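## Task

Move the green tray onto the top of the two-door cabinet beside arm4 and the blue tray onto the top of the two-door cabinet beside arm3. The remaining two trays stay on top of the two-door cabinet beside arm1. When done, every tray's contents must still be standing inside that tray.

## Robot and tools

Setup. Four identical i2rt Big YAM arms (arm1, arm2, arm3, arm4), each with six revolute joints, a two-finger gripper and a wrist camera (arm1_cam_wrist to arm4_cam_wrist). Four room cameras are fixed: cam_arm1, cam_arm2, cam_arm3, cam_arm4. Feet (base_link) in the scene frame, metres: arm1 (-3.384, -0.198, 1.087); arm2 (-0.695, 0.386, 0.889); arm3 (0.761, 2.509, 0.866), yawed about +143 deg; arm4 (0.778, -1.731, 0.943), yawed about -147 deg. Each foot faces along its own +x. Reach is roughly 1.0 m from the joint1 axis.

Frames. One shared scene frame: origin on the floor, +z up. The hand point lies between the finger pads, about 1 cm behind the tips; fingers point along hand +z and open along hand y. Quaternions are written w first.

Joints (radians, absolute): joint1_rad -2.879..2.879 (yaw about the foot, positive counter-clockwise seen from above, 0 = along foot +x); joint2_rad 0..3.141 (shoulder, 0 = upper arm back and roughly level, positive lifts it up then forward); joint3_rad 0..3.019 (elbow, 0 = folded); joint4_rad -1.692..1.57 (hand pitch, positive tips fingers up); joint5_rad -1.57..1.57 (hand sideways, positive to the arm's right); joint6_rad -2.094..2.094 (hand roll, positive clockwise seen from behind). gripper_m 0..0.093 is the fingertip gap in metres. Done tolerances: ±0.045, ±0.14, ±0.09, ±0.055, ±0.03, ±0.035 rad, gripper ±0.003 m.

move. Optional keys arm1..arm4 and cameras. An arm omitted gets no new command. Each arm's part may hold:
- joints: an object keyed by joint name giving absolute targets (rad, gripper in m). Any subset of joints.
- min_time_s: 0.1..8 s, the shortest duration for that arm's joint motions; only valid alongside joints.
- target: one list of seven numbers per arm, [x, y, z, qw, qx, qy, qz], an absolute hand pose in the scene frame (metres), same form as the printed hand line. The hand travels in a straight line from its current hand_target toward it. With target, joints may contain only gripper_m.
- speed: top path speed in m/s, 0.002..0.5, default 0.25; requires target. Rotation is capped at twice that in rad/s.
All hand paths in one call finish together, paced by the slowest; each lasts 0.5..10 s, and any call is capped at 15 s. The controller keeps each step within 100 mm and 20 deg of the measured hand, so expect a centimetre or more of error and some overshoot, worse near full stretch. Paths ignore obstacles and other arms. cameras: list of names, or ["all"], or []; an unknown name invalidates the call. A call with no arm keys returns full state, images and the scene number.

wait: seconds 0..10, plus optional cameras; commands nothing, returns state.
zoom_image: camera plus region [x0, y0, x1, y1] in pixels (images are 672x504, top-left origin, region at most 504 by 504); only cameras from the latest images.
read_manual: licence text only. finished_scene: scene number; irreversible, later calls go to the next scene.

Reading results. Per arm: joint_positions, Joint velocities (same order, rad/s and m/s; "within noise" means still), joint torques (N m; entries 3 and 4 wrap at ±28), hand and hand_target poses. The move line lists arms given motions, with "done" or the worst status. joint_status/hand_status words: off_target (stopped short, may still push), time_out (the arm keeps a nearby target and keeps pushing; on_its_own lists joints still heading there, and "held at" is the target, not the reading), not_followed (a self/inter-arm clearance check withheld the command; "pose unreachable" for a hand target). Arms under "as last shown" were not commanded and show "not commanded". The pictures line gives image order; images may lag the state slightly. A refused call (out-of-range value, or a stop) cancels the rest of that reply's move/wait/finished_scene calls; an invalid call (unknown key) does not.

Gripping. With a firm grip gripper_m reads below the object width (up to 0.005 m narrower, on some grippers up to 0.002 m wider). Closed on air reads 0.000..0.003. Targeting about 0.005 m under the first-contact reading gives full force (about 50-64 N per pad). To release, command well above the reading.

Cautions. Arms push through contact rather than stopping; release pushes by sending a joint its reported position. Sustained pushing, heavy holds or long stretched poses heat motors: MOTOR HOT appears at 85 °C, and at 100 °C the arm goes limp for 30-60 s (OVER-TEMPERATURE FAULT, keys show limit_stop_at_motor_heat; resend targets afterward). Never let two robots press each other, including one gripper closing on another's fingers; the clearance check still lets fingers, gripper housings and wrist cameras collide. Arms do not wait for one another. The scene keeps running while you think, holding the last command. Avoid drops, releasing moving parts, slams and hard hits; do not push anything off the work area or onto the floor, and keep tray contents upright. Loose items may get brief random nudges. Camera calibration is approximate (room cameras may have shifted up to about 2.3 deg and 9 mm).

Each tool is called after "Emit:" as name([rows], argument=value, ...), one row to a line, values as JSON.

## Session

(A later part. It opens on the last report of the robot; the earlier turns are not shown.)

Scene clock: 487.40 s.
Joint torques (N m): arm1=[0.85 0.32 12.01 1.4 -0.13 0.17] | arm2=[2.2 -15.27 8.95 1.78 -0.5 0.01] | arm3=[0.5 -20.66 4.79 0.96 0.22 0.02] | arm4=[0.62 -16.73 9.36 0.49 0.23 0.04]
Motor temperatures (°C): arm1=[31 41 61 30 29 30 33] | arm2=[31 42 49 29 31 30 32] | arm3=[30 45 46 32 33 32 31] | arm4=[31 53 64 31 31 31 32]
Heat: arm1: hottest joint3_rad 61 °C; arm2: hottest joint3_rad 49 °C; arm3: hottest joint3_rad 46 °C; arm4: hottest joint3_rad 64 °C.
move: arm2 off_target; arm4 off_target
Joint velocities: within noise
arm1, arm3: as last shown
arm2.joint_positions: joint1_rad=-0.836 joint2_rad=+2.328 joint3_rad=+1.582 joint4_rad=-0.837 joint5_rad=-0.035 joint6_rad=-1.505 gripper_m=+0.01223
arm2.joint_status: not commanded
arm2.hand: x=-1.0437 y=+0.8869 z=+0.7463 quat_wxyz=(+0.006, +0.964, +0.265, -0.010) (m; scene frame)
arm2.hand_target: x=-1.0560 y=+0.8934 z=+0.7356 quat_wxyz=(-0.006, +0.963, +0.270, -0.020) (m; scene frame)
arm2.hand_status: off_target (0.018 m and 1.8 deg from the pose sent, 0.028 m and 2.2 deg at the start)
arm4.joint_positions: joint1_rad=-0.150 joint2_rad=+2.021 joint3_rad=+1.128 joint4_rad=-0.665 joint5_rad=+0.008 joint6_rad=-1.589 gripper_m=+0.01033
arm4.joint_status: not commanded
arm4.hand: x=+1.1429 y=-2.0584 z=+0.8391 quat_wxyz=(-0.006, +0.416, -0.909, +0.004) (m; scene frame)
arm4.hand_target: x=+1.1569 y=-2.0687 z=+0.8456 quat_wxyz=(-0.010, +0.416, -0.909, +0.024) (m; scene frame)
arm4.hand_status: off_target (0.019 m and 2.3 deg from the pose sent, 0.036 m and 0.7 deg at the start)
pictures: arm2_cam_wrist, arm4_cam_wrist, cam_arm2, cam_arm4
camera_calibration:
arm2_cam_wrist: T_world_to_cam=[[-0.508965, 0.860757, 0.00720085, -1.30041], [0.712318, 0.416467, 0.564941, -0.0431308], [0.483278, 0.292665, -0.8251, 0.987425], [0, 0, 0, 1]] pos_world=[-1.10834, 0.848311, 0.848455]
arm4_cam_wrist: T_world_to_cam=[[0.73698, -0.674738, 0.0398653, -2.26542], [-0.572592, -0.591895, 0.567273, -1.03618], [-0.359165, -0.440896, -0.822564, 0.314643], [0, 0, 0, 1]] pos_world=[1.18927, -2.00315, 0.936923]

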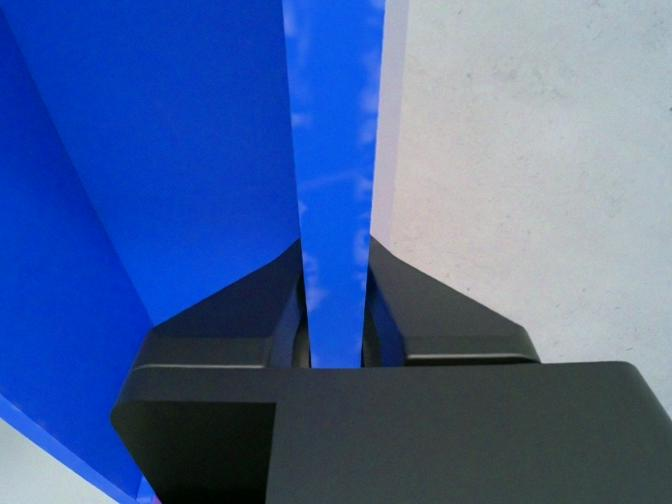

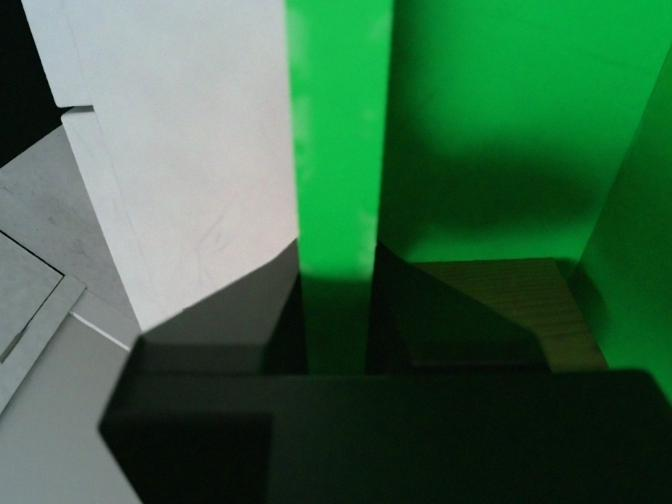

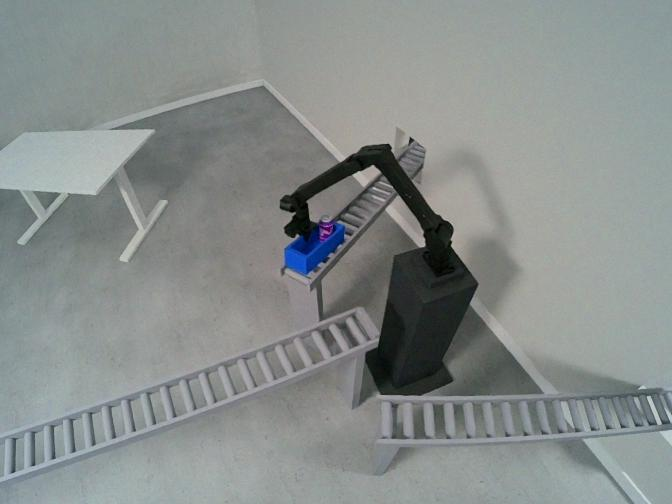

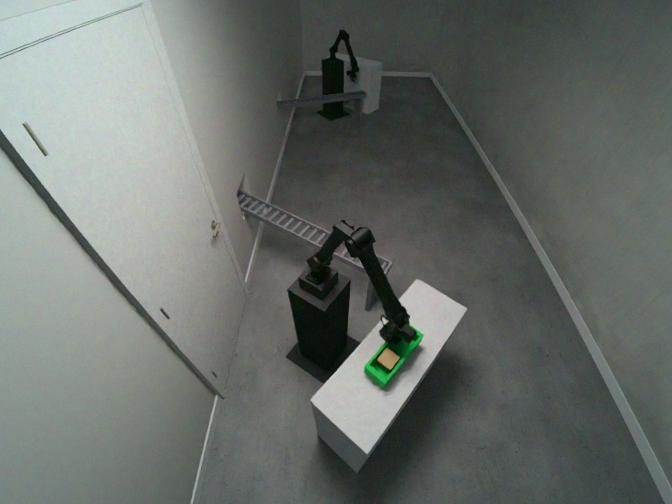

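Emit:
move(arm4={"target": [1.151, -2.065, 0.83, -0.004, 0.416, -0.909, 0.018], "speed": 0.05}, arm2={"target": [-1.0565, 0.8945, 0.718, -0.008, 0.9626, 0.2695, -0.02], "speed": 0.05})

Emit:
move(arm4={"target": [1.149, -2.064, 0.82, -0.002, 0.416, -0.909, 0.014], "speed": 0.04}, cameras=["arm2_cam_wrist", "cam_arm4", "arm4_cam_wrist", "cam_arm2"])

Scene clock: 493.40 s.
Joint torques (N m): arm1=[1.2 0.44 12.1 1.43 -0.14 0.18] | arm2=[2.2 -14.39 8.92 2.44 -0.4 0.03] | arm3=[0.44 -20.6 4.81 0.98 0.22 0.02] | arm4=[0.5 -16.26 8.09 0.55 0.07 0.08]
Motor temperatures (°C): arm1=[31 41 61 30 29 30 33] | arm2=[31 42 49 29 31 30 32] | arm3=[30 45 46 32 33 32 31] | arm4=[31 54 64 31 31 31 32]
Heat: arm1: hottest joint3_rad 61 °C; arm2: hottest joint3_rad 49 °C; arm3: hottest joint3_rad 46 °C; arm4: hottest joint3_rad 64 °C.
move: arm2 off_target; arm4 done
Joint velocities: within noise
arm1, arm3: as last shown
arm2.joint_positions: joint1_rad=-0.836 joint2_rad=+2.343 joint3_rad=+1.582 joint4_rad=-0.820 joint5_rad=-0.037 joint6_rad=-1.506 gripper_m=+0.01223
arm2.joint_status: not commanded
arm2.hand: x=-1.0439 y=+0.8869 z=+0.7375 quat_wxyz=(+0.005, +0.964, +0.266, -0.011) (m; scene frame)
arm2.hand_target: x=-1.0557 y=+0.8935 z=+0.7190 quat_wxyz=(-0.008, +0.963, +0.269, -0.020) (m; scene frame)
arm2.hand_status: off_target (0.024 m and 1.8 deg from the pose sent, 0.032 m and 2.0 deg at the start)
arm4.joint_positions: joint1_rad=-0.149 joint2_rad=+2.036 joint3_rad=+1.128 joint4_rad=-0.643 joint5_rad=+0.018 joint6_rad=-1.589 gripper_m=+0.01033
arm4.joint_status: not commanded
arm4.hand: x=+1.1433 y=-2.0606 z=+0.8318 quat_wxyz=(-0.003, +0.416, -0.909, +0.009) (m; scene frame)
arm4.hand_target: x=+1.1510 y=-2.0649 z=+0.8303 quat_wxyz=(-0.004, +0.416, -0.909, +0.018) (m; scene frame)
arm4.hand_status: done (0.009 m and 1.0 deg from the pose sent, 0.014 m and 1.7 deg at the start)
pictures: none

Scene clock: 494.37 s.
Joint torques (N m): arm1=[1.08 0.44 12.07 1.4 -0.12 0.17] | arm2=[2.26 -14.33 8.92 2.44 -0.4 0.04] | arm3=[0.5 -20.6 4.81 0.95 0.22 0.03] | arm4=[0.21 -15.03 8.13 0.42 -0.15 0.04]
Motor temperatures (°C): arm1=[31 41 61 30 29 30 33] | arm2=[31 42 49 29 31 30 32] | arm3=[30 45 46 32 33 32 31] | arm4=[31 54 63 31 31 31 32]
Heat: arm1: hottest joint3_rad 61 °C; arm2: hottest joint3_rad 49 °C; arm3: hottest joint3_rad 46 °C; arm4: hottest joint3_rad 63 °C.
move: arm4 done
Joint velocities: within noise
arm1, arm2: as last shown
arm3.joint_positions: joint1_rad=-1.643 joint2_rad=+2.269 joint3_rad=+1.371 joint4_rad=-0.696 joint5_rad=-0.002 joint6_rad=+1.613 gripper_m=+0.04011
arm3.joint_status: not commanded
arm3.hand: x=+1.0604 y=+2.0509 z=+0.6904 quat_wxyz=(+0.017, -0.964, -0.265, +0.003) (m; scene frame)
arm3.hand_target: x=+1.0695 y=+2.0475 z=+0.6939 quat_wxyz=(+0.005, -0.964, -0.266, +0.000) (m; scene frame)
arm3.hand_status: not commanded
arm4.joint_positions: joint1_rad=-0.149 joint2_rad=+2.044 joint3_rad=+1.128 joint4_rad=-0.629 joint5_rad=+0.025 joint6_rad=-1.589 gripper_m=+0.01033
arm4.joint_status: not commanded
arm4.hand: x=+1.1438 y=-2.0624 z=+0.8281 quat_wxyz=(-0.001, +0.416, -0.909, +0.013) (m; scene frame)
arm4.hand_target: x=+1.1488 y=-2.0638 z=+0.8201 quat_wxyz=(-0.002, +0.416, -0.909, +0.014) (m; scene frame)
arm4.hand_status: done (0.010 m and 0.2 deg from the pose sent, 0.014 m and 0.6 deg at the start)
pictures: arm2_cam_wrist, arm4_cam_wrist, cam_arm2, cam_arm4
camera_calibration:
arm2_cam_wrist: T_world_to_cam=[[-0.510611, 0.85976, 0.00941682, -1.3029], [0.712985, 0.417269, 0.563506, -0.03707], [0.480551, 0.294446, -0.826058, 0.976562], [0, 0, 0, 1]] pos_world=[-1.10813, 0.848108, 0.839855]
arm4_cam_wrist: T_world_to_cam=[[0.737226, -0.673599, 0.0525624, -2.27673], [-0.571252, -0.579885, 0.580865, -1.01991], [-0.36079, -0.458255, -0.812301, 0.26171], [0, 0, 0, 1]] pos_world=[1.19026, -2.0051, 0.924686]

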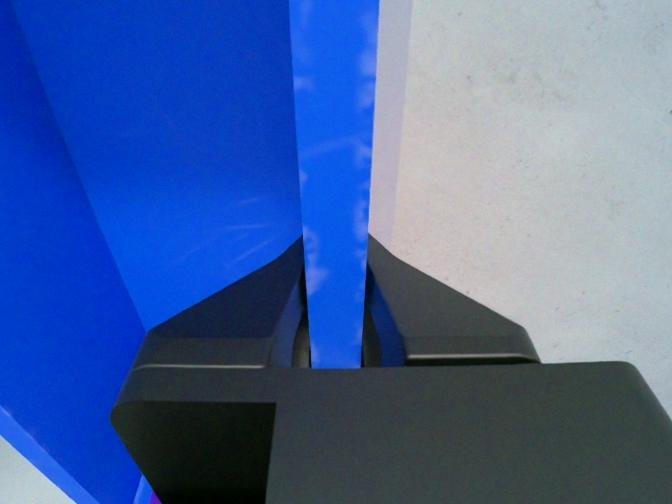

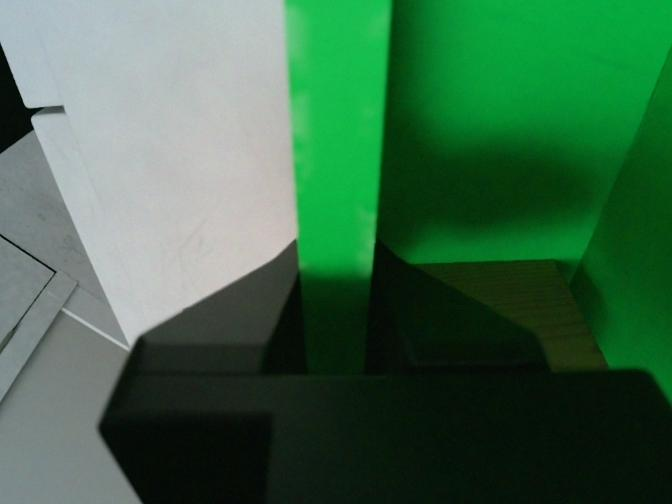

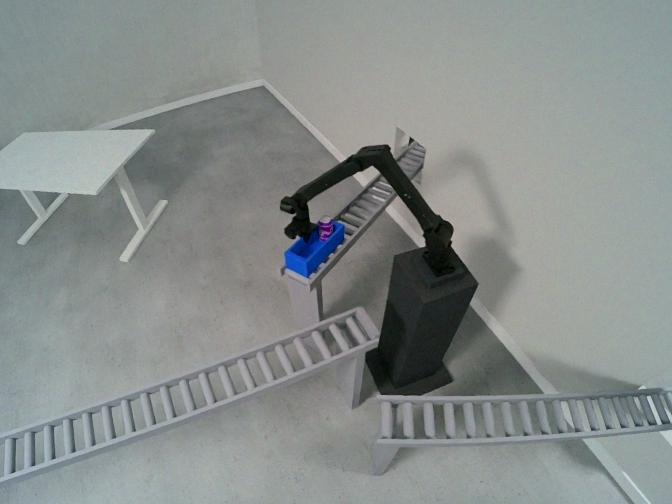

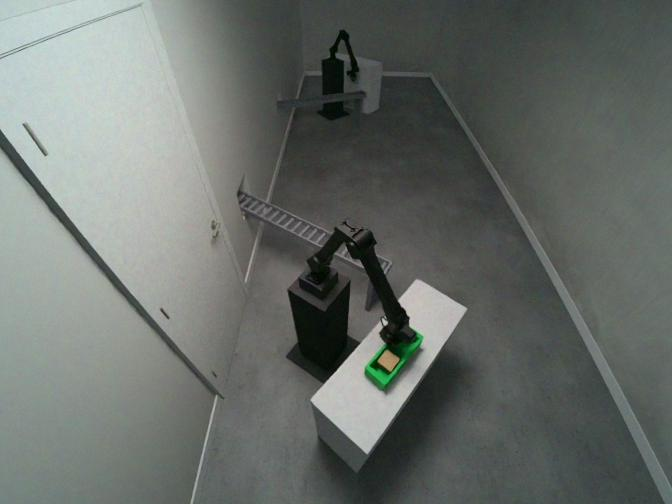

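Emit:
move(arm4={"target": [1.147, -2.063, 0.812, -0.001, 0.416, -0.909, 0.008], "speed": 0.04}, arm2={"target": [-1.0565, 0.895, 0.712, -0.010, 0.9626, 0.2695, -0.02], "speed": 0.05}, cameras=["arm2_cam_wrist", "cam_arm2", "arm4_cam_wrist"])

Emit:
zoom_image(camera="cam_arm2", region=[270, 205, 370, 295])

Scene clock: 502.40 s.
Joint torques (N m): arm1=[1.08 0.38 12.04 1.39 -0.14 0.16] | arm2=[2.2 -13.74 8.76 2.95 -0.36 0.09] | arm3=[0.38 -20.54 4.79 0.96 0.23 0.02] | arm4=[0.15 -14.56 8.17 0.18 -0.28 0.02]
Motor temperatures (°C): arm1=[31 41 62 30 29 30 33] | arm2=[31 42 48 29 31 30 33] | arm3=[30 45 46 32 33 32 31] | arm4=[31 55 63 31 31 31 33]
Heat: arm1: hottest joint3_rad 62 °C; arm2: hottest joint3_rad 48 °C; arm3: hottest joint3_rad 46 °C; arm4: hottest joint3_rad 63 °C.
move: arm2 off_target; arm4 off_target
Joint velocities: within noise
arm1, arm3: as last shown
arm2.joint_positions: joint1_rad=-0.836 joint2_rad=+2.344 joint3_rad=+1.582 joint4_rad=-0.817 joint5_rad=-0.037 joint6_rad=-1.511 gripper_m=+0.01223
arm2.joint_status: not commanded
arm2.hand: x=-1.0443 y=+0.8874 z=+0.7373 quat_wxyz=(+0.003, +0.963, +0.268, -0.011) (m; scene frame)
arm2.hand_target: x=-1.0553 y=+0.8935 z=+0.7133 quat_wxyz=(-0.010, +0.963, +0.270, -0.020) (m; scene frame)
arm2.hand_status: off_target (0.029 m and 1.8 deg from the pose sent, 0.030 m and 2.0 deg at the start)
arm4.joint_positions: joint1_rad=-0.149 joint2_rad=+2.057 joint3_rad=+1.128 joint4_rad=-0.619 joint5_rad=+0.026 joint6_rad=-1.589 gripper_m=+0.01033
arm4.joint_status: not commanded
arm4.hand: x=+1.1432 y=-2.0619 z=+0.8220 quat_wxyz=(+0.000, +0.416, -0.909, +0.012) (m; scene frame)
arm4.hand_target: x=+1.1468 y=-2.0628 z=+0.8122 quat_wxyz=(-0.001, +0.416, -0.909, +0.008) (m; scene frame)
arm4.hand_status: off_target (0.011 m and 0.5 deg from the pose sent, 0.016 m and 0.6 deg at the start)
pictures: arm2_cam_wrist, arm4_cam_wrist, cam_arm2
camera_calibration:
arm2_cam_wrist: T_world_to_cam=[[-0.51452, 0.857391, 0.0122601, -1.30765], [0.711954, 0.419187, 0.563386, -0.0395561], [0.477903, 0.298602, -0.826103, 0.970019], [0, 0, 0, 1]] pos_world=[-1.10823, 0.848103, 0.839653]
arm4_cam_wrist: T_world_to_cam=[[0.737407, -0.673632, 0.0495034, -2.27345], [-0.569595, -0.580781, 0.581597, -1.0208], [-0.363032, -0.45707, -0.81197, 0.261524], [0, 0, 0, 1]] pos_world=[1.18996, -2.0048, 0.918587]

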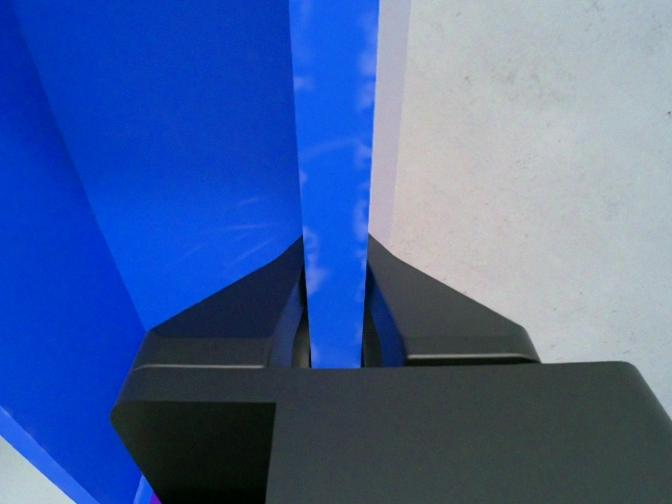

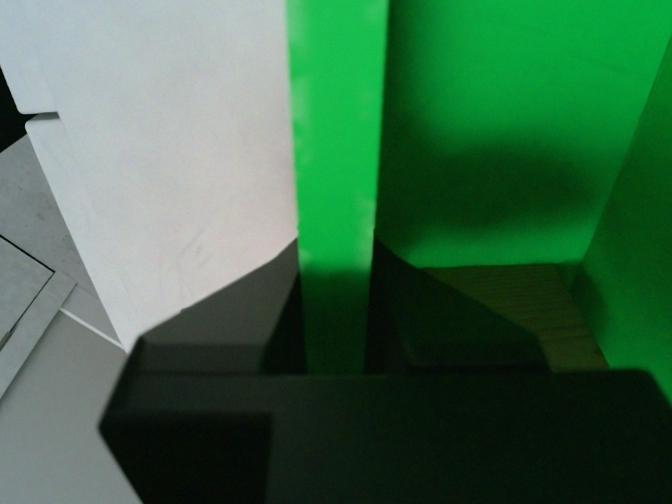

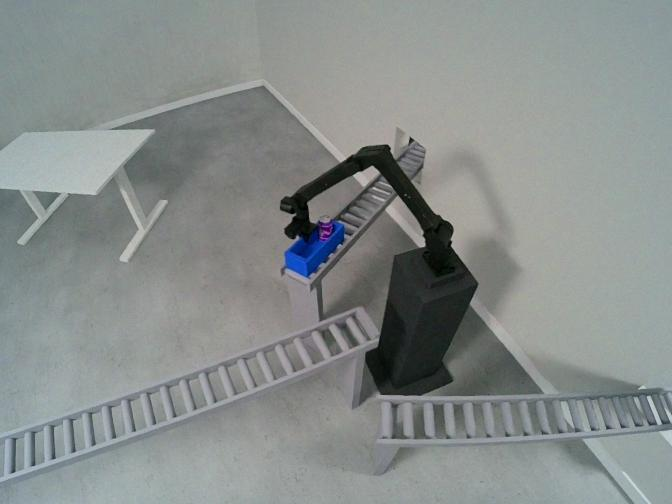

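Scaled by 5.040 from the camera's 672x504 image, which has a finer 960x720 frame.

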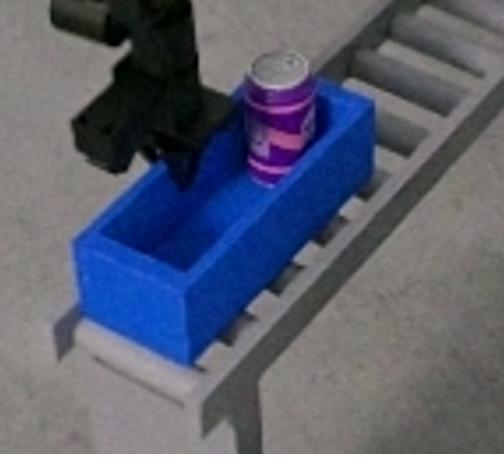

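Emit:
move(arm4={"target": [1.1465, -2.063, 0.804, 0, 0.416, -0.909, 0.004], "speed": 0.04}, arm2={"target": [-1.0555, 0.8935, 0.85, -0.008, 0.9626, 0.2695, -0.02], "speed": 0.35, "joints": {"gripper_m": 0.032}}, cameras=["cam_arm2", "arm4_cam_wrist", "cam_arm4"])

Scene clock: 520.43 s.
Joint torques (N m): arm1=[0.85 0.38 12.08 1.35 -0.13 0.18] | arm2=[1.96 -16.85 10.82 -0.35 -0.15 0.05] | arm3=[0.32 -20.6 4.81 0.98 0.23 0.02] | arm4=[0.38 -13.8 8.62 0.13 -0.36 0.02]
Motor temperatures (°C): arm1=[31 41 62 30 29 30 33] | arm2=[31 41 48 29 31 30 33] | arm3=[30 45 46 32 33 32 31] | arm4=[31 53 62 31 31 31 33]
Heat: arm1: hottest joint3_rad 62 °C; arm2: hottest joint3_rad 48 °C; arm3: hottest joint3_rad 46 °C; arm4: hottest joint3_rad 62 °C.
move: arm2 off_target; arm4 off_target
Joint velocities: within noise
arm1.joint_positions: joint1_rad=-1.445 joint2_rad=+0.644 joint3_rad=+1.308 joint4_rad=-1.191 joint5_rad=+0.023 joint6_rad=-1.553 gripper_m=+0.03495
arm1.joint_status: not commanded
arm1.hand: x=-3.3944 y=+0.0808 z=+1.6071 quat_wxyz=(-0.494, +0.869, +0.016, -0.018) (m; scene frame)
arm1.hand_target: x=-3.3964 y=+0.0770 z=+1.6256 quat_wxyz=(-0.506, +0.862, +0.019, -0.021) (m; scene frame)
arm1.hand_status: not commanded
arm2.joint_positions: joint1_rad=-0.835 joint2_rad=+2.168 joint3_rad=+1.582 joint4_rad=-0.984 joint5_rad=-0.044 joint6_rad=-1.511 gripper_m=+0.03192
arm2.joint_status: all done
arm2.hand: x=-1.0464 y=+0.8850 z=+0.8411 quat_wxyz=(+0.000, +0.963, +0.269, -0.016) (m; scene frame)
arm2.hand_target: x=-1.0553 y=+0.8932 z=+0.8502 quat_wxyz=(-0.008, +0.963, +0.270, -0.020) (m; scene frame)
arm2.hand_status: off_target (0.015 m and 1.1 deg from the pose sent, 0.113 m and 1.6 deg at the start)
arm3: as last shown
arm4.joint_positions: joint1_rad=-0.149 joint2_rad=+2.070 joint3_rad=+1.128 joint4_rad=-0.611 joint5_rad=+0.026 joint6_rad=-1.589 gripper_m=+0.01032
arm4.joint_status: not commanded
arm4.hand: x=+1.1424 y=-2.0612 z=+0.8163 quat_wxyz=(+0.001, +0.416, -0.909, +0.010) (m; scene frame)
arm4.hand_target: x=+1.1462 y=-2.0627 z=+0.8043 quat_wxyz=(+0.000, +0.416, -0.909, +0.004) (m; scene frame)
arm4.hand_status: off_target (0.013 m and 0.7 deg from the pose sent, 0.018 m and 0.9 deg at the start)
pictures: arm4_cam_wrist, cam_arm2, cam_arm4
camera_calibration:
arm4_cam_wrist: T_world_to_cam=[[0.737525, -0.673769, 0.0457344, -2.2695], [-0.567833, -0.582057, 0.582044, -1.02243], [-0.365544, -0.455242, -0.81187, 0.263459], [0, 0, 0, 1]] pos_world=[1.18955, -2.00429, 0.912788]

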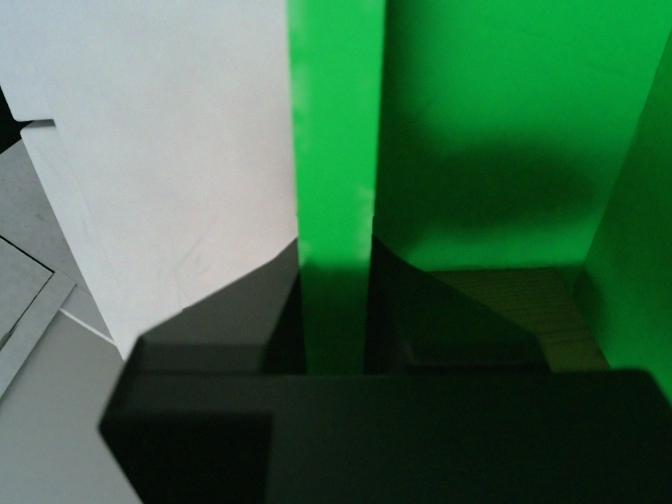

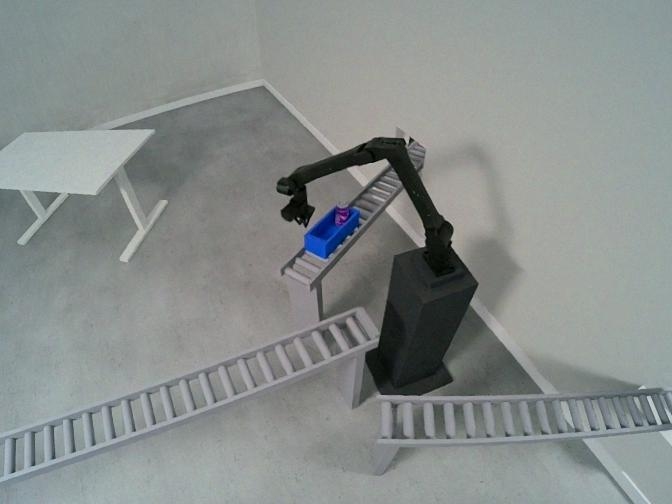

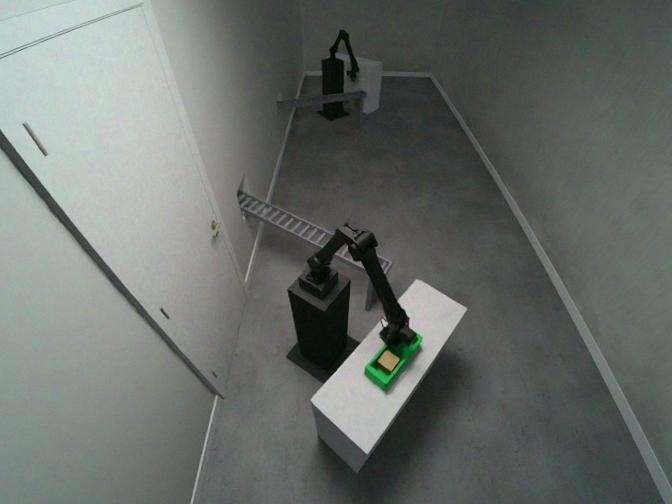

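Emit:
move(arm4={"target": [1.1455, -2.0625, 0.795, 0, 0.416, -0.909, 0.004], "speed": 0.04}, arm2={"joints": {"joint2_rad": 0.65, "joint3_rad": 1.35, "joint4_rad": -1.2}, "min_time_s": 3.5}, cameras=["cam_arm2", "arm4_cam_wrist", "cam_arm3", "arm3_cam_wrist"])

Scene clock: 530.87 s.
Joint torques (N m): arm1=[1.03 0.26 12.04 1.4 -0.14 0.16] | arm2=[2.2 0.21 8.95 1.69 -0.1 0.14] | arm3=[0.44 -20.66 4.81 0.98 0.22 0.02] | arm4=[0.15 -12.81 8.18 0.54 -0.33 0]
Motor temperatures (°C): arm1=[31 40 62 30 29 30 33] | arm2=[31 40 48 29 31 30 32] | arm3=[30 46 46 32 33 32 31] | arm4=[31 53 61 31 31 31 33]
Heat: arm1: hottest joint3_rad 62 °C; arm2: hottest joint3_rad 48 °C; arm3: hottest joint2_rad 46 °C; arm4: hottest joint3_rad 61 °C.
move: arm2 done; arm4 off_target
Joint velocities: within noise
arm1, arm3: as last shown
arm2.joint_positions: joint1_rad=-0.835 joint2_rad=+0.646 joint3_rad=+1.350 joint4_rad=-1.190 joint5_rad=-0.044 joint6_rad=-1.511 gripper_m=+0.03192
arm2.joint_status: all done
arm2.hand: x=-0.8576 y=+0.5973 z=+1.4360 quat_wxyz=(-0.487, +0.819, +0.244, -0.182) (m; scene frame)
arm2.hand_target: x=-0.8590 y=+0.5971 z=+1.4325 quat_wxyz=(-0.480, +0.822, +0.246, -0.182) (m; scene frame)
arm2.hand_status: not commanded
arm4.joint_positions: joint1_rad=-0.149 joint2_rad=+2.071 joint3_rad=+1.128 joint4_rad=-0.603 joint5_rad=+0.026 joint6_rad=-1.589 gripper_m=+0.01032
arm4.joint_status: not commanded
arm4.hand: x=+1.1436 y=-2.0623 z=+0.8157 quat_wxyz=(+0.000, +0.416, -0.909, +0.013) (m; scene frame)
arm4.hand_target: x=+1.1448 y=-2.0619 z=+0.7957 quat_wxyz=(+0.000, +0.416, -0.909, +0.004) (m; scene frame)
arm4.hand_status: off_target (0.021 m and 1.1 deg from the pose sent, 0.022 m and 0.7 deg at the start)
pictures: arm3_cam_wrist, arm4_cam_wrist, cam_arm2, cam_arm3
camera_calibration:
arm3_cam_wrist: T_world_to_cam=[[-0.500757, 0.864675, 0.0397423, -1.27017], [0.719977, 0.390592, 0.573647, -1.95461], [0.480495, 0.315871, -0.818138, -0.46904], [0, 0, 0, 1]] pos_world=[0.996596, 2.00989, 0.787994]
arm4_cam_wrist: T_world_to_cam=[[0.737272, -0.673572, 0.0522573, -2.27566], [-0.570674, -0.579504, 0.581813, -1.01326], [-0.36161, -0.458776, -0.811642, 0.250899], [0, 0, 0, 1]] pos_world=[1.19026, -2.0049, 0.91209]

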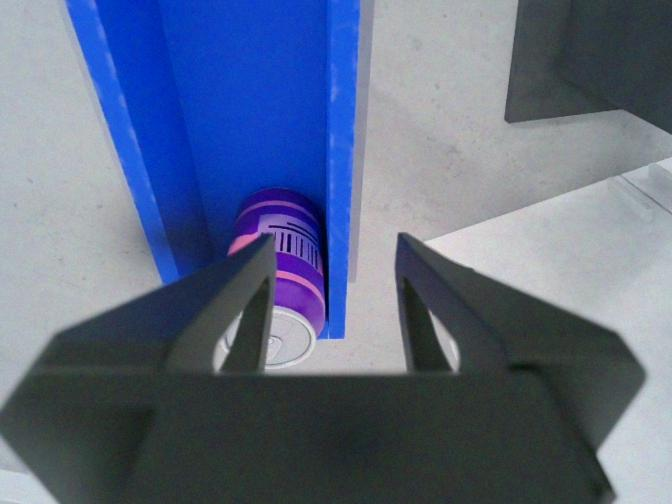

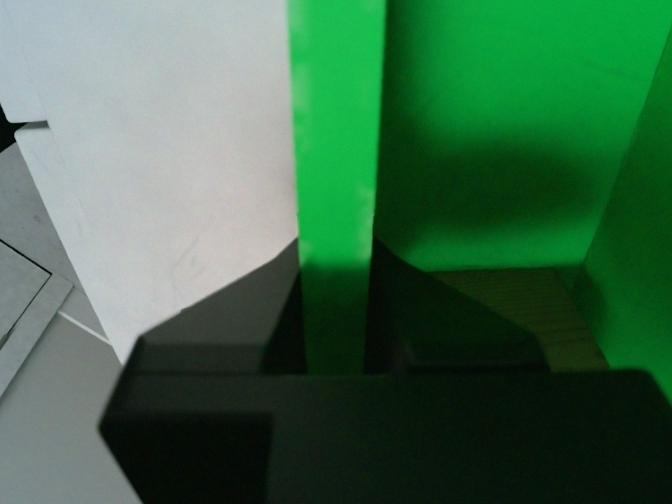

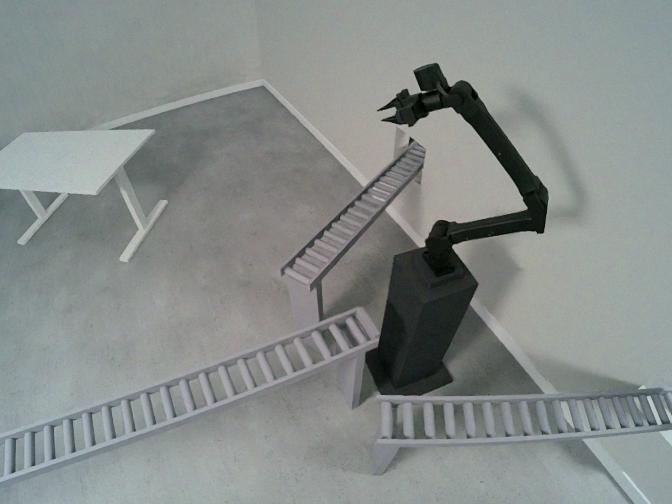

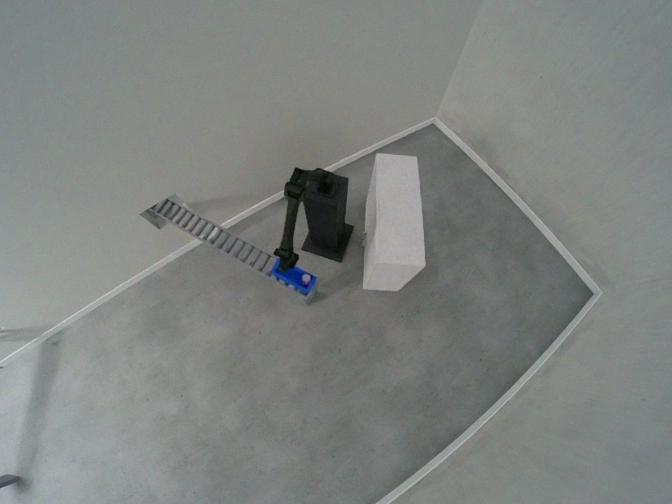

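Emit:
move(arm4={"target": [1.146, -2.0625, 0.823, 0, 0.416, -0.909, 0.006], "speed": 0.1, "joints": {"gripper_m": 0.03}}, arm3={"target": [1.0645, 2.039, 0.63, 0.016, 0.965, 0.261, 0.004], "speed": 0.15}, cameras=["arm4_cam_wrist", "arm3_cam_wrist"])

Emit:
move(arm3={"target": [1.063, 2.0415, 0.585, 0.012, 0.965, 0.261, 0.002], "speed": 0.12, "joints": {"gripper_m": 0.028}}, cameras=["arm3_cam_wrist"])

Scene clock: 544.87 s.
Joint torques (N m): arm1=[0.97 0.32 12.07 1.4 -0.14 0.18] | arm2=[2.26 0.15 8.94 1.7 -0.1 0.14] | arm3=[-0.85 -20.13 5.01 1.07 0.3 -0.02] | arm4=[0.26 -17.9 7.97 -0.47 -0.17 0.04]
Motor temperatures (°C): arm1=[31 40 62 30 29 30 33] | arm2=[31 39 47 29 31 30 31] | arm3=[30 46 46 32 33 32 31] | arm4=[31 52 61 31 31 31 33]
Heat: arm1: hottest joint3_rad 62 °C; arm2: hottest joint3_rad 47 °C; arm3: hottest joint2_rad 46 °C; arm4: hottest joint3_rad 61 °C.
move: arm3 off_target; arm4 off_target
Joint velocities: within noise
arm1, arm2: as last shown
arm3.joint_positions: joint1_rad=-1.643 joint2_rad=+2.386 joint3_rad=+1.371 joint4_rad=-0.541 joint5_rad=+0.002 joint6_rad=+1.613 gripper_m=+0.04011
arm3.joint_status: not commanded
arm3.hand: x=+1.0595 y=+2.0516 z=+0.6284 quat_wxyz=(-0.002, -0.964, -0.265, -0.001) (m; scene frame)
arm3.hand_target: x=+1.0644 y=+2.0391 z=+0.6304 quat_wxyz=(-0.016, -0.965, -0.261, -0.004) (m; scene frame)
arm3.hand_status: off_target (0.014 m and 1.7 deg from the pose sent, 0.062 m and 3.9 deg at the start)
arm4.joint_positions: joint1_rad=-0.150 joint2_rad=+2.073 joint3_rad=+1.128 joint4_rad=-0.633 joint5_rad=+0.023 joint6_rad=-1.589 gripper_m=+0.02995
arm4.joint_status: all done
arm4.hand: x=+1.1378 y=-2.0568 z=+0.8145 quat_wxyz=(+0.004, +0.416, -0.909, -0.002) (m; scene frame)
arm4.hand_target: x=+1.1460 y=-2.0624 z=+0.8231 quat_wxyz=(+0.000, +0.416, -0.909, +0.006) (m; scene frame)
arm4.hand_status: off_target (0.013 m and 1.1 deg from the pose sent, 0.008 m and 0.8 deg at the start)
pictures: arm3_cam_wrist, arm4_cam_wrist
camera_calibration:
arm3_cam_wrist: T_world_to_cam=[[-0.501151, 0.865358, 0.0018308, -1.24587], [0.709766, 0.409832, 0.572949, -1.94691], [0.495055, 0.288433, -0.819589, -0.477806], [0, 0, 0, 1]] pos_world=[0.994025, 2.01384, 0.726157]
arm4_cam_wrist: T_world_to_cam=[[0.737935, -0.674571, 0.0201376, -2.24431], [-0.558209, -0.593329, 0.579969, -1.05388], [-0.379282, -0.43922, -0.814389, 0.313061], [0, 0, 0, 1]] pos_world=[1.18661, -2.00174, 0.911368]

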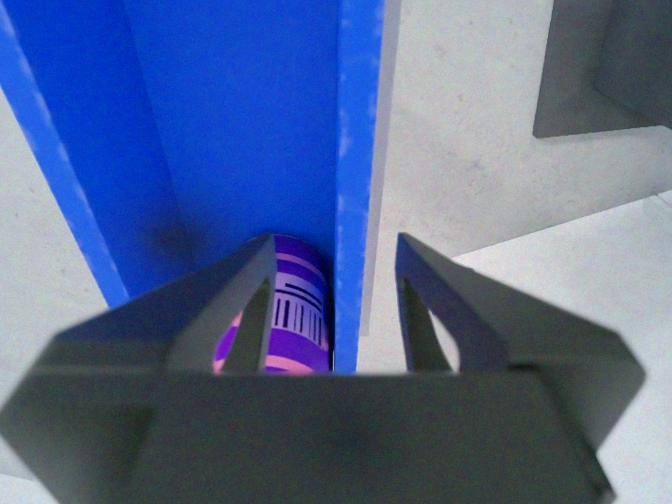

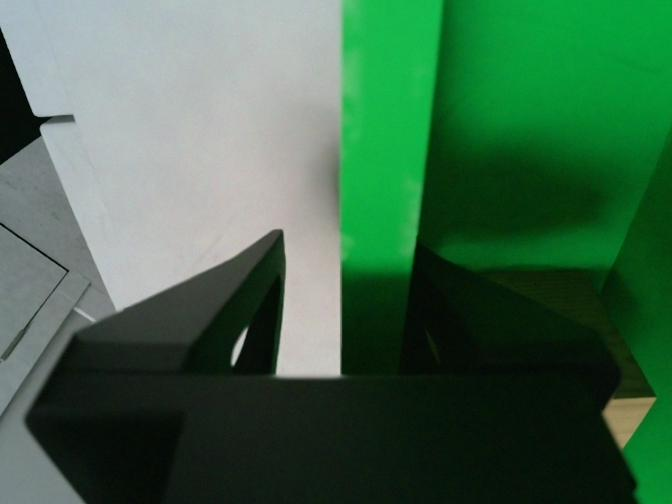

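Scene clock: 546.20 s.
Joint torques (N m): arm1=[1.03 0.32 12.08 1.43 -0.13 0.17] | arm2=[2.2 0.15 8.92 1.7 -0.1 0.14] | arm3=[-0.79 -20.07 5.04 1.03 0.3 -0.02] | arm4=[0.38 -17.9 7.99 -0.46 -0.17 0.01]
Motor temperatures (°C): arm1=[31 40 62 30 29 30 33] | arm2=[31 39 47 29 31 30 31] | arm3=[30 46 46 32 33 32 31] | arm4=[31 52 61 31 31 31 33]
Heat: arm1: hottest joint3_rad 62 °C; arm2: hottest joint3_rad 47 °C; arm3: hottest joint2_rad 46 °C; arm4: hottest joint3_rad 61 °C.
move: arm3 off_target
Joint velocities: within noise
arm1, arm2, arm4: as last shown
arm3.joint_positions: joint1_rad=-1.643 joint2_rad=+2.481 joint3_rad=+1.407 joint4_rad=-0.490 joint5_rad=+0.003 joint6_rad=+1.613 gripper_m=+0.02810
arm3.joint_status: all done
arm3.hand: x=+1.0576 y=+2.0543 z=+0.5854 quat_wxyz=(+0.002, -0.964, -0.265, +0.000) (m; scene frame)
arm3.hand_target: x=+1.0628 y=+2.0416 z=+0.5854 quat_wxyz=(-0.012, -0.965, -0.261, -0.002) (m; scene frame)
arm3.hand_status: off_target (0.014 m and 1.7 deg from the pose sent, 0.045 m and 1.3 deg at the start)
pictures: arm3_cam_wrist
camera_calibration:
arm3_cam_wrist: T_world_to_cam=[[-0.50106, 0.865362, 0.00938527, -1.25358], [0.712923, 0.406599, 0.57133, -1.91777], [0.490591, 0.292961, -0.820667, -0.516751], [0, 0, 0, 1]] pos_world=[0.992616, 2.01595, 0.683362]

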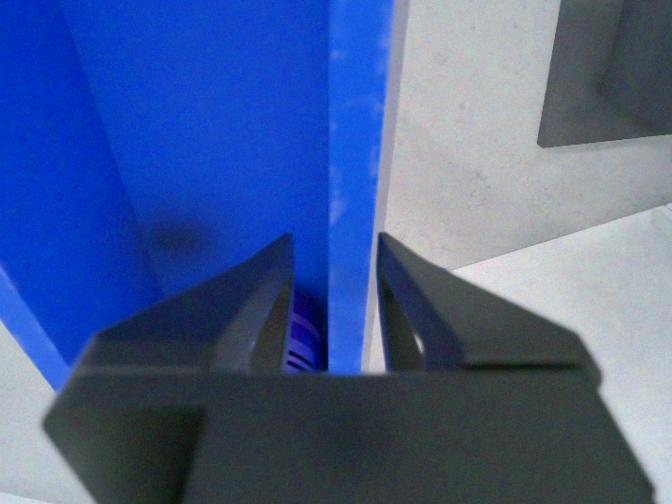

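Emit:
move(arm4={"target": [1.149, -2.065, 0.95, 0, 0.416, -0.909, 0.006], "speed": 0.15}, arm3={"target": [1.061, 2.0455, 0.558, 0.010, 0.965, 0.261, 0.002], "speed": 0.1}, cameras=["arm3_cam_wrist", "arm4_cam_wrist", "cam_arm4"])

Scene clock: 555.57 s.
Joint torques (N m): arm1=[1.2 0.5 12.04 1.4 -0.15 0.17] | arm2=[2.2 0.21 8.94 1.7 -0.1 0.14] | arm3=[-0.73 -19.25 4.83 1.06 0.26 -0.02] | arm4=[0.56 -15.97 12 -0.47 -0.16 0.05]
Motor temperatures (°C): arm1=[31 40 63 30 29 30 33] | arm2=[31 38 47 29 31 30 31] | arm3=[30 47 47 32 33 32 31] | arm4=[31 54 60 31 31 31 32]
Heat: arm1: hottest joint3_rad 63 °C; arm2: hottest joint3_rad 47 °C; arm3: hottest joint2_rad 47 °C; arm4: hottest joint3_rad 60 °C.
move: arm3 off_target; arm4 off_target
Joint velocities: within noise
arm1, arm2: as last shown
arm3.joint_positions: joint1_rad=-1.643 joint2_rad=+2.531 joint3_rad=+1.427 joint4_rad=-0.456 joint5_rad=+0.003 joint6_rad=+1.613 gripper_m=+0.02810
arm3.joint_status: not commanded
arm3.hand: x=+1.0572 y=+2.0551 z=+0.5631 quat_wxyz=(+0.000, -0.964, -0.265, +0.000) (m; scene frame)
arm3.hand_target: x=+1.0608 y=+2.0457 z=+0.5583 quat_wxyz=(-0.010, -0.965, -0.261, -0.002) (m; scene frame)
arm3.hand_status: off_target (0.012 m and 1.2 deg from the pose sent, 0.029 m and 1.5 deg at the start)
arm4.joint_positions: joint1_rad=-0.150 joint2_rad=+1.836 joint3_rad=+1.176 joint4_rad=-0.928 joint5_rad=+0.023 joint6_rad=-1.589 gripper_m=+0.02995
arm4.joint_status: not commanded
arm4.hand: x=+1.1352 y=-2.0571 z=+0.9383 quat_wxyz=(+0.007, +0.416, -0.909, -0.007) (m; scene frame)
arm4.hand_target: x=+1.1487 y=-2.0646 z=+0.9502 quat_wxyz=(+0.000, +0.416, -0.909, +0.006) (m; scene frame)
arm4.hand_status: off_target (0.020 m and 1.7 deg from the pose sent, 0.136 m and 1.1 deg at the start)
pictures: arm3_cam_wrist, arm4_cam_wrist, cam_arm4
camera_calibration:
arm3_cam_wrist: T_world_to_cam=[[-0.501093, 0.865375, 0.00555662, -1.25222], [0.71171, 0.408444, 0.571526, -1.9076], [0.492315, 0.290343, -0.820565, -0.53164], [0, 0, 0, 1]] pos_world=[0.991919, 2.01714, 0.660958]
arm4_cam_wrist: T_world_to_cam=[[0.738177, -0.67454, 0.00947528, -2.23523], [-0.553522, -0.597594, 0.580081, -1.14149], [-0.385626, -0.433447, -0.814504, 0.431834], [0, 0, 0, 1]] pos_world=[1.18469, -2.00272, 1.03507]

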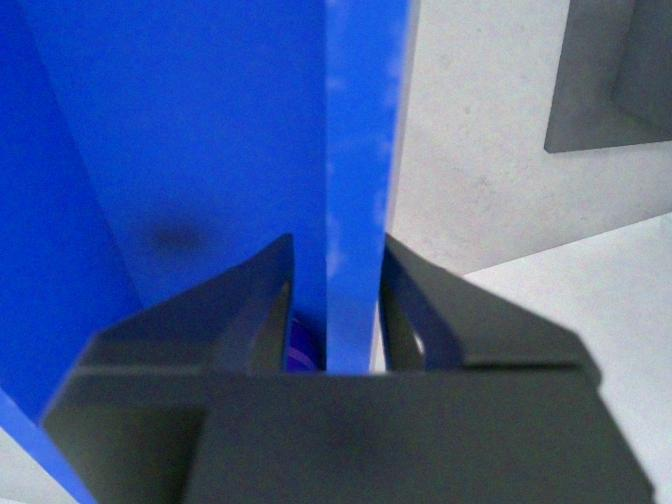

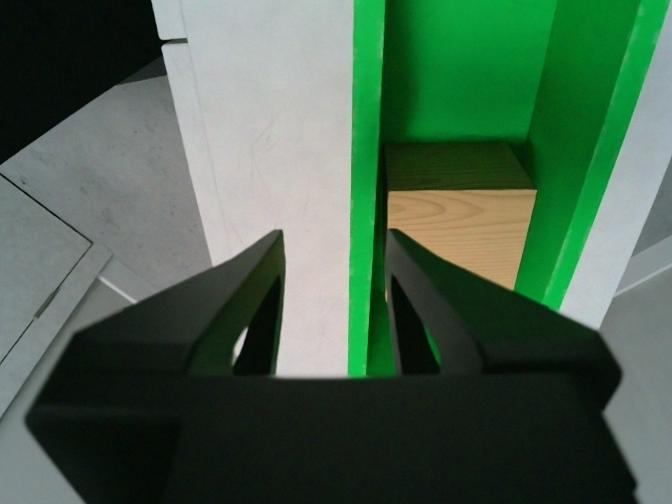

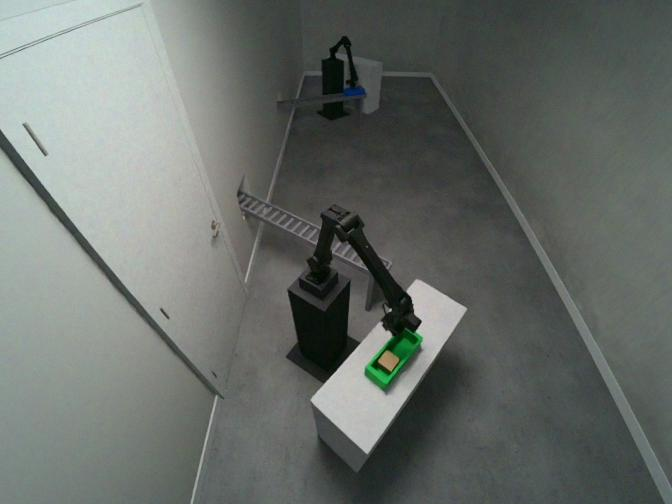

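Emit:
move(arm4={"joints": {"joint2_rad": 0.65, "joint3_rad": 1.35, "joint4_rad": -1.2}, "min_time_s": 4}, arm3={"target": [1.0583, 2.0495, 0.553, 0.008, 0.965, 0.261, 0.002], "speed": 0.08}, cameras=["arm3_cam_wrist"])

Emit:
move(arm3={"joints": {"gripper_m": 0.013}})

Emit:
move(arm3={"joints": {"gripper_m": 0.002}}, cameras=["arm3_cam_wrist"])

Scene clock: 570.93 s.
Joint torques (N m): arm1=[0.97 0.21 12.07 1.44 -0.12 0.17] | arm2=[2.2 0.21 8.94 1.7 -0.1 0.14] | arm3=[-0.85 -19.19 4.36 1.06 0.21 -0.02] | arm4=[0.03 2.2 14.42 1.07 -0.11 0.18]
Motor temperatures (°C): arm1=[31 40 63 30 29 30 33] | arm2=[31 37 46 29 31 30 31] | arm3=[30 47 46 32 33 32 31] | arm4=[31 53 63 31 31 31 32]
Heat: arm1: hottest joint3_rad 63 °C; arm2: hottest joint3_rad 46 °C; arm3: hottest joint2_rad 47 °C; arm4: hottest joint3_rad 63 °C.
move: arm3 done; arm4 done
Joint velocities: within noise
arm1, arm2: as last shown
arm3.joint_positions: joint1_rad=-1.643 joint2_rad=+2.538 joint3_rad=+1.427 joint4_rad=-0.445 joint5_rad=+0.003 joint6_rad=+1.613 gripper_m=+0.02810
arm3.joint_status: not commanded
arm3.hand: x=+1.0570 y=+2.0554 z=+0.5595 quat_wxyz=(-0.002, -0.964, -0.265, -0.001) (m; scene frame)
arm3.hand_target: x=+1.0582 y=+2.0495 z=+0.5532 quat_wxyz=(-0.008, -0.965, -0.261, -0.002) (m; scene frame)
arm3.hand_status: done (0.009 m and 0.8 deg from the pose sent, 0.012 m and 1.0 deg at the start)
arm4.joint_positions: joint1_rad=-0.150 joint2_rad=+0.651 joint3_rad=+1.311 joint4_rad=-1.190 joint5_rad=+0.023 joint6_rad=-1.589 gripper_m=+0.02995
arm4.joint_status: all done
arm4.hand: x=+0.9760 y=-1.9256 z=+1.4653 quat_wxyz=(-0.196, +0.352, -0.793, +0.457) (m; scene frame)
arm4.hand_target: x=+0.9727 y=-1.9202 z=+1.4835 quat_wxyz=(-0.205, +0.349, -0.786, +0.467) (m; scene frame)
arm4.hand_status: not commanded
pictures: arm3_cam_wrist
camera_calibration:
arm3_cam_wrist: T_world_to_cam=[[-0.501057, 0.865412, 0.00177755, -1.25053], [0.710543, 0.410217, 0.571708, -1.90805], [0.494034, 0.287721, -0.820455, -0.531062], [0, 0, 0, 1]] pos_world=[0.991523, 2.01774, 0.657355]

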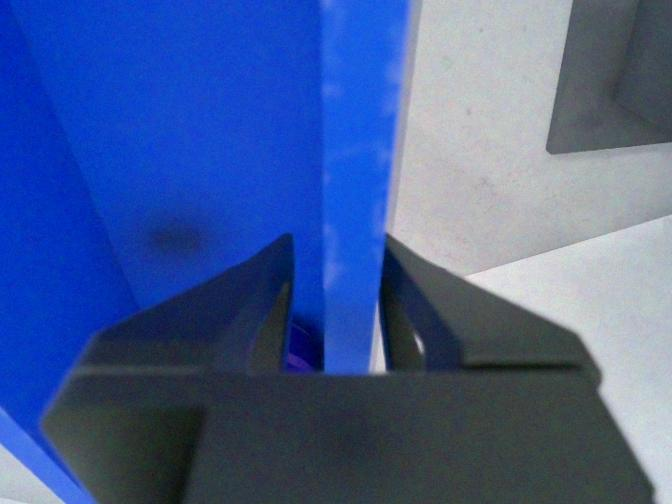

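Scene clock: 571.57 s.
Joint torques (N m): arm1=[0.91 0.26 12.04 1.42 -0.14 0.17] | arm2=[2.2 0.15 8.94 1.7 -0.11 0.14] | arm3=[-0.85 -19.6 4.29 1.05 0.2 -0.03] | arm4=[0.38 2.2 14.46 1.02 -0.12 0.16]
Motor temperatures (°C): arm1=[31 40 63 30 29 30 33] | arm2=[31 37 46 29 31 30 31] | arm3=[30 47 46 32 33 32 31] | arm4=[31 53 64 31 31 31 32]
Heat: arm1: hottest joint3_rad 63 °C; arm2: hottest joint3_rad 46 °C; arm3: hottest joint2_rad 47 °C; arm4: hottest joint3_rad 64 °C.
move: arm3 done
Joint velocities: within noise
arm1, arm2, arm4: as last shown
arm3.joint_positions: joint1_rad=-1.643 joint2_rad=+2.542 joint3_rad=+1.427 joint4_rad=-0.445 joint5_rad=+0.003 joint6_rad=+1.614 gripper_m=+0.01334
arm3.joint_status: all done
arm3.hand: x=+1.0560 y=+2.0569 z=+0.5573 quat_wxyz=(+0.000, -0.964, -0.264, +0.000) (m; scene frame)
arm3.hand_target: x=+1.0581 y=+2.0496 z=+0.5531 quat_wxyz=(-0.008, -0.965, -0.261, -0.002) (m; scene frame)
arm3.hand_status: not commanded
pictures: none

Scene clock: 572.00 s.
Joint torques (N m): arm1=[1.14 0.38 12.07 1.4 -0.12 0.17] | arm2=[2.26 0.15 8.94 1.7 -0.1 0.14] | arm3=[-0.73 -19.6 4.31 1.07 0.21 -0.04] | arm4=[0.15 2.14 14.48 0.98 -0.12 0.13]
Motor temperatures (°C): arm1=[31 40 63 30 29 30 33] | arm2=[31 37 46 29 31 30 31] | arm3=[30 47 46 32 33 32 31] | arm4=[31 53 64 31 31 31 32]
Heat: arm1: hottest joint3_rad 63 °C; arm2: hottest joint3_rad 46 °C; arm3: hottest joint2_rad 47 °C; arm4: hottest joint3_rad 64 °C.
move: arm3 off_target
Joint velocities: within noise
arm1, arm2, arm4: as last shown
arm3.joint_positions: joint1_rad=-1.643 joint2_rad=+2.542 joint3_rad=+1.427 joint4_rad=-0.445 joint5_rad=+0.003 joint6_rad=+1.614 gripper_m=+0.01232
arm3.joint_status: gripper_m off_target (ended at +0.01233, target +0.00200)
arm3.hand: x=+1.0560 y=+2.0569 z=+0.5573 quat_wxyz=(+0.000, -0.964, -0.264, +0.000) (m; scene frame)
arm3.hand_target: x=+1.0581 y=+2.0496 z=+0.5531 quat_wxyz=(-0.008, -0.965, -0.261, -0.002) (m; scene frame)
arm3.hand_status: not commanded
pictures: arm3_cam_wrist
camera_calibration:
arm3_cam_wrist: T_world_to_cam=[[-0.50009, 0.865953, 0.00594277, -1.25676], [0.712289, 0.407426, 0.571531, -1.90275], [0.492498, 0.29005, -0.820559, -0.535844], [0, 0, 0, 1]] pos_world=[0.99072, 2.01894, 0.655259]

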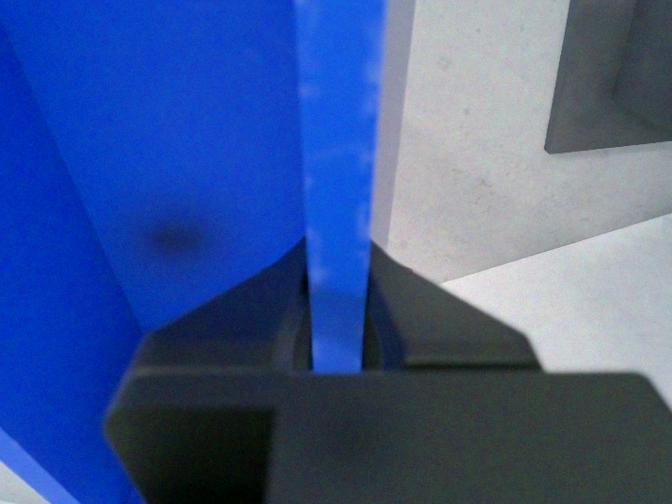

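Emit:
move(arm3={"target": [1.062, 2.043, 0.605, 0.016, 0.965, 0.261, 0.004], "speed": 0.05})

Emit:
move(arm3={"target": [1.068, 2.035, 0.69, 0.022, 0.965, 0.261, 0.006], "speed": 0.08}, cameras=["arm3_cam_wrist", "cam_arm3"])

Scene clock: 577.87 s.
Joint torques (N m): arm1=[0.85 0.32 11.99 1.42 -0.13 0.16] | arm2=[2.2 0.15 8.92 1.7 -0.1 0.14] | arm3=[-0.79 -24.82 3.23 -0.24 0.02 -0.11] | arm4=[0.38 2.2 14.45 1.07 -0.11 0.16]
Motor temperatures (°C): arm1=[31 40 63 30 29 30 33] | arm2=[31 37 46 29 31 30 31] | arm3=[30 48 46 32 33 32 32] | arm4=[31 52 66 31 31 31 31]
Heat: arm1: hottest joint3_rad 63 °C; arm2: hottest joint3_rad 46 °C; arm3: hottest joint2_rad 48 °C; arm4: hottest joint3_rad 66 °C.
move: arm3 off_target
Joint velocities: within noise
arm1.joint_positions: joint1_rad=-1.445 joint2_rad=+0.644 joint3_rad=+1.308 joint4_rad=-1.191 joint5_rad=+0.023 joint6_rad=-1.553 gripper_m=+0.03495
arm1.joint_status: not commanded
arm1.hand: x=-3.3944 y=+0.0808 z=+1.6071 quat_wxyz=(-0.494, +0.869, +0.016, -0.018) (m; scene frame)
arm1.hand_target: x=-3.3964 y=+0.0770 z=+1.6256 quat_wxyz=(-0.506, +0.862, +0.019, -0.021) (m; scene frame)
arm1.hand_status: not commanded
arm2, arm4: as last shown
arm3.joint_positions: joint1_rad=-1.643 joint2_rad=+2.489 joint3_rad=+1.398 joint4_rad=-0.468 joint5_rad=+0.009 joint6_rad=+1.622 gripper_m=+0.01230
arm3.joint_status: not commanded
arm3.hand: x=+1.0550 y=+2.0564 z=+0.5800 quat_wxyz=(-0.002, -0.965, -0.261, +0.002) (m; scene frame)
arm3.hand_target: x=+1.0618 y=+2.0432 z=+0.6044 quat_wxyz=(-0.016, -0.965, -0.261, -0.004) (m; scene frame)
arm3.hand_status: off_target (0.029 m and 1.8 deg from the pose sent, 0.050 m and 1.9 deg at the start)
pictures: none

Scene clock: 579.77 s.
Joint torques (N m): arm1=[1.03 0.38 12.08 1.39 -0.12 0.18] | arm2=[2.2 0.15 8.94 1.7 -0.1 0.14] | arm3=[-0.67 -25.05 4.72 0.18 -0.06 -0.12] | arm4=[0.15 2.26 14.52 1.01 -0.14 0.16]
Motor temperatures (°C): arm1=[31 40 63 30 29 30 33] | arm2=[31 37 46 29 31 30 31] | arm3=[30 48 46 32 33 32 32] | arm4=[31 52 66 31 31 31 31]
Heat: arm1: hottest joint3_rad 63 °C; arm2: hottest joint3_rad 46 °C; arm3: hottest joint2_rad 48 °C; arm4: hottest joint3_rad 66 °C.
move: arm3 off_target
Joint velocities: within noise
arm1, arm4: as last shown
arm2.joint_positions: joint1_rad=-0.835 joint2_rad=+0.646 joint3_rad=+1.350 joint4_rad=-1.190 joint5_rad=-0.044 joint6_rad=-1.511 gripper_m=+0.03192
arm2.joint_status: not commanded
arm2.hand: x=-0.8576 y=+0.5973 z=+1.4360 quat_wxyz=(-0.487, +0.819, +0.244, -0.182) (m; scene frame)
arm2.hand_target: x=-0.8590 y=+0.5971 z=+1.4325 quat_wxyz=(-0.480, +0.822, +0.246, -0.182) (m; scene frame)
arm2.hand_status: not commanded
arm3.joint_positions: joint1_rad=-1.643 joint2_rad=+2.320 joint3_rad=+1.350 joint4_rad=-0.604 joint5_rad=+0.011 joint6_rad=+1.624 gripper_m=+0.01230
arm3.joint_status: not commanded
arm3.hand: x=+1.0557 y=+2.0542 z=+0.6585 quat_wxyz=(+0.005, -0.966, -0.260, +0.006) (m; scene frame)
arm3.hand_target: x=+1.0675 y=+2.0356 z=+0.6894 quat_wxyz=(-0.022, -0.965, -0.261, -0.006) (m; scene frame)
arm3.hand_status: off_target (0.039 m and 3.4 deg from the pose sent, 0.113 m and 2.5 deg at the start)
pictures: arm3_cam_wrist, cam_arm3
camera_calibration:
arm3_cam_wrist: T_world_to_cam=[[-0.491044, 0.870916, 0.0195287, -1.2839], [0.724601, 0.395898, 0.564109, -1.94375], [0.48356, 0.291152, -0.82547, -0.441558], [0, 0, 0, 1]] pos_world=[0.991509, 2.01625, 0.757064]

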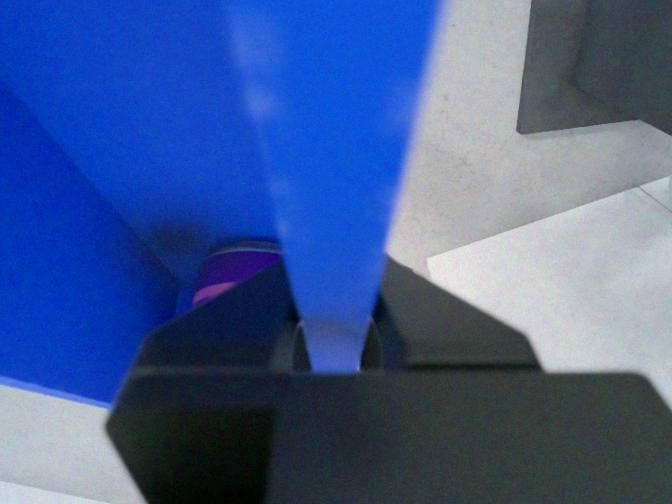

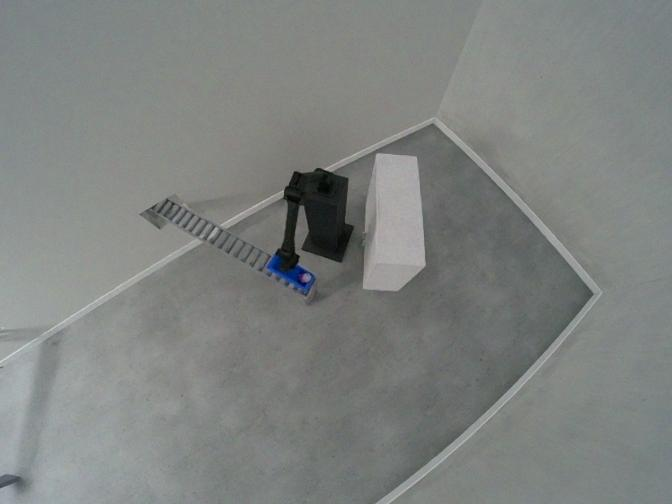

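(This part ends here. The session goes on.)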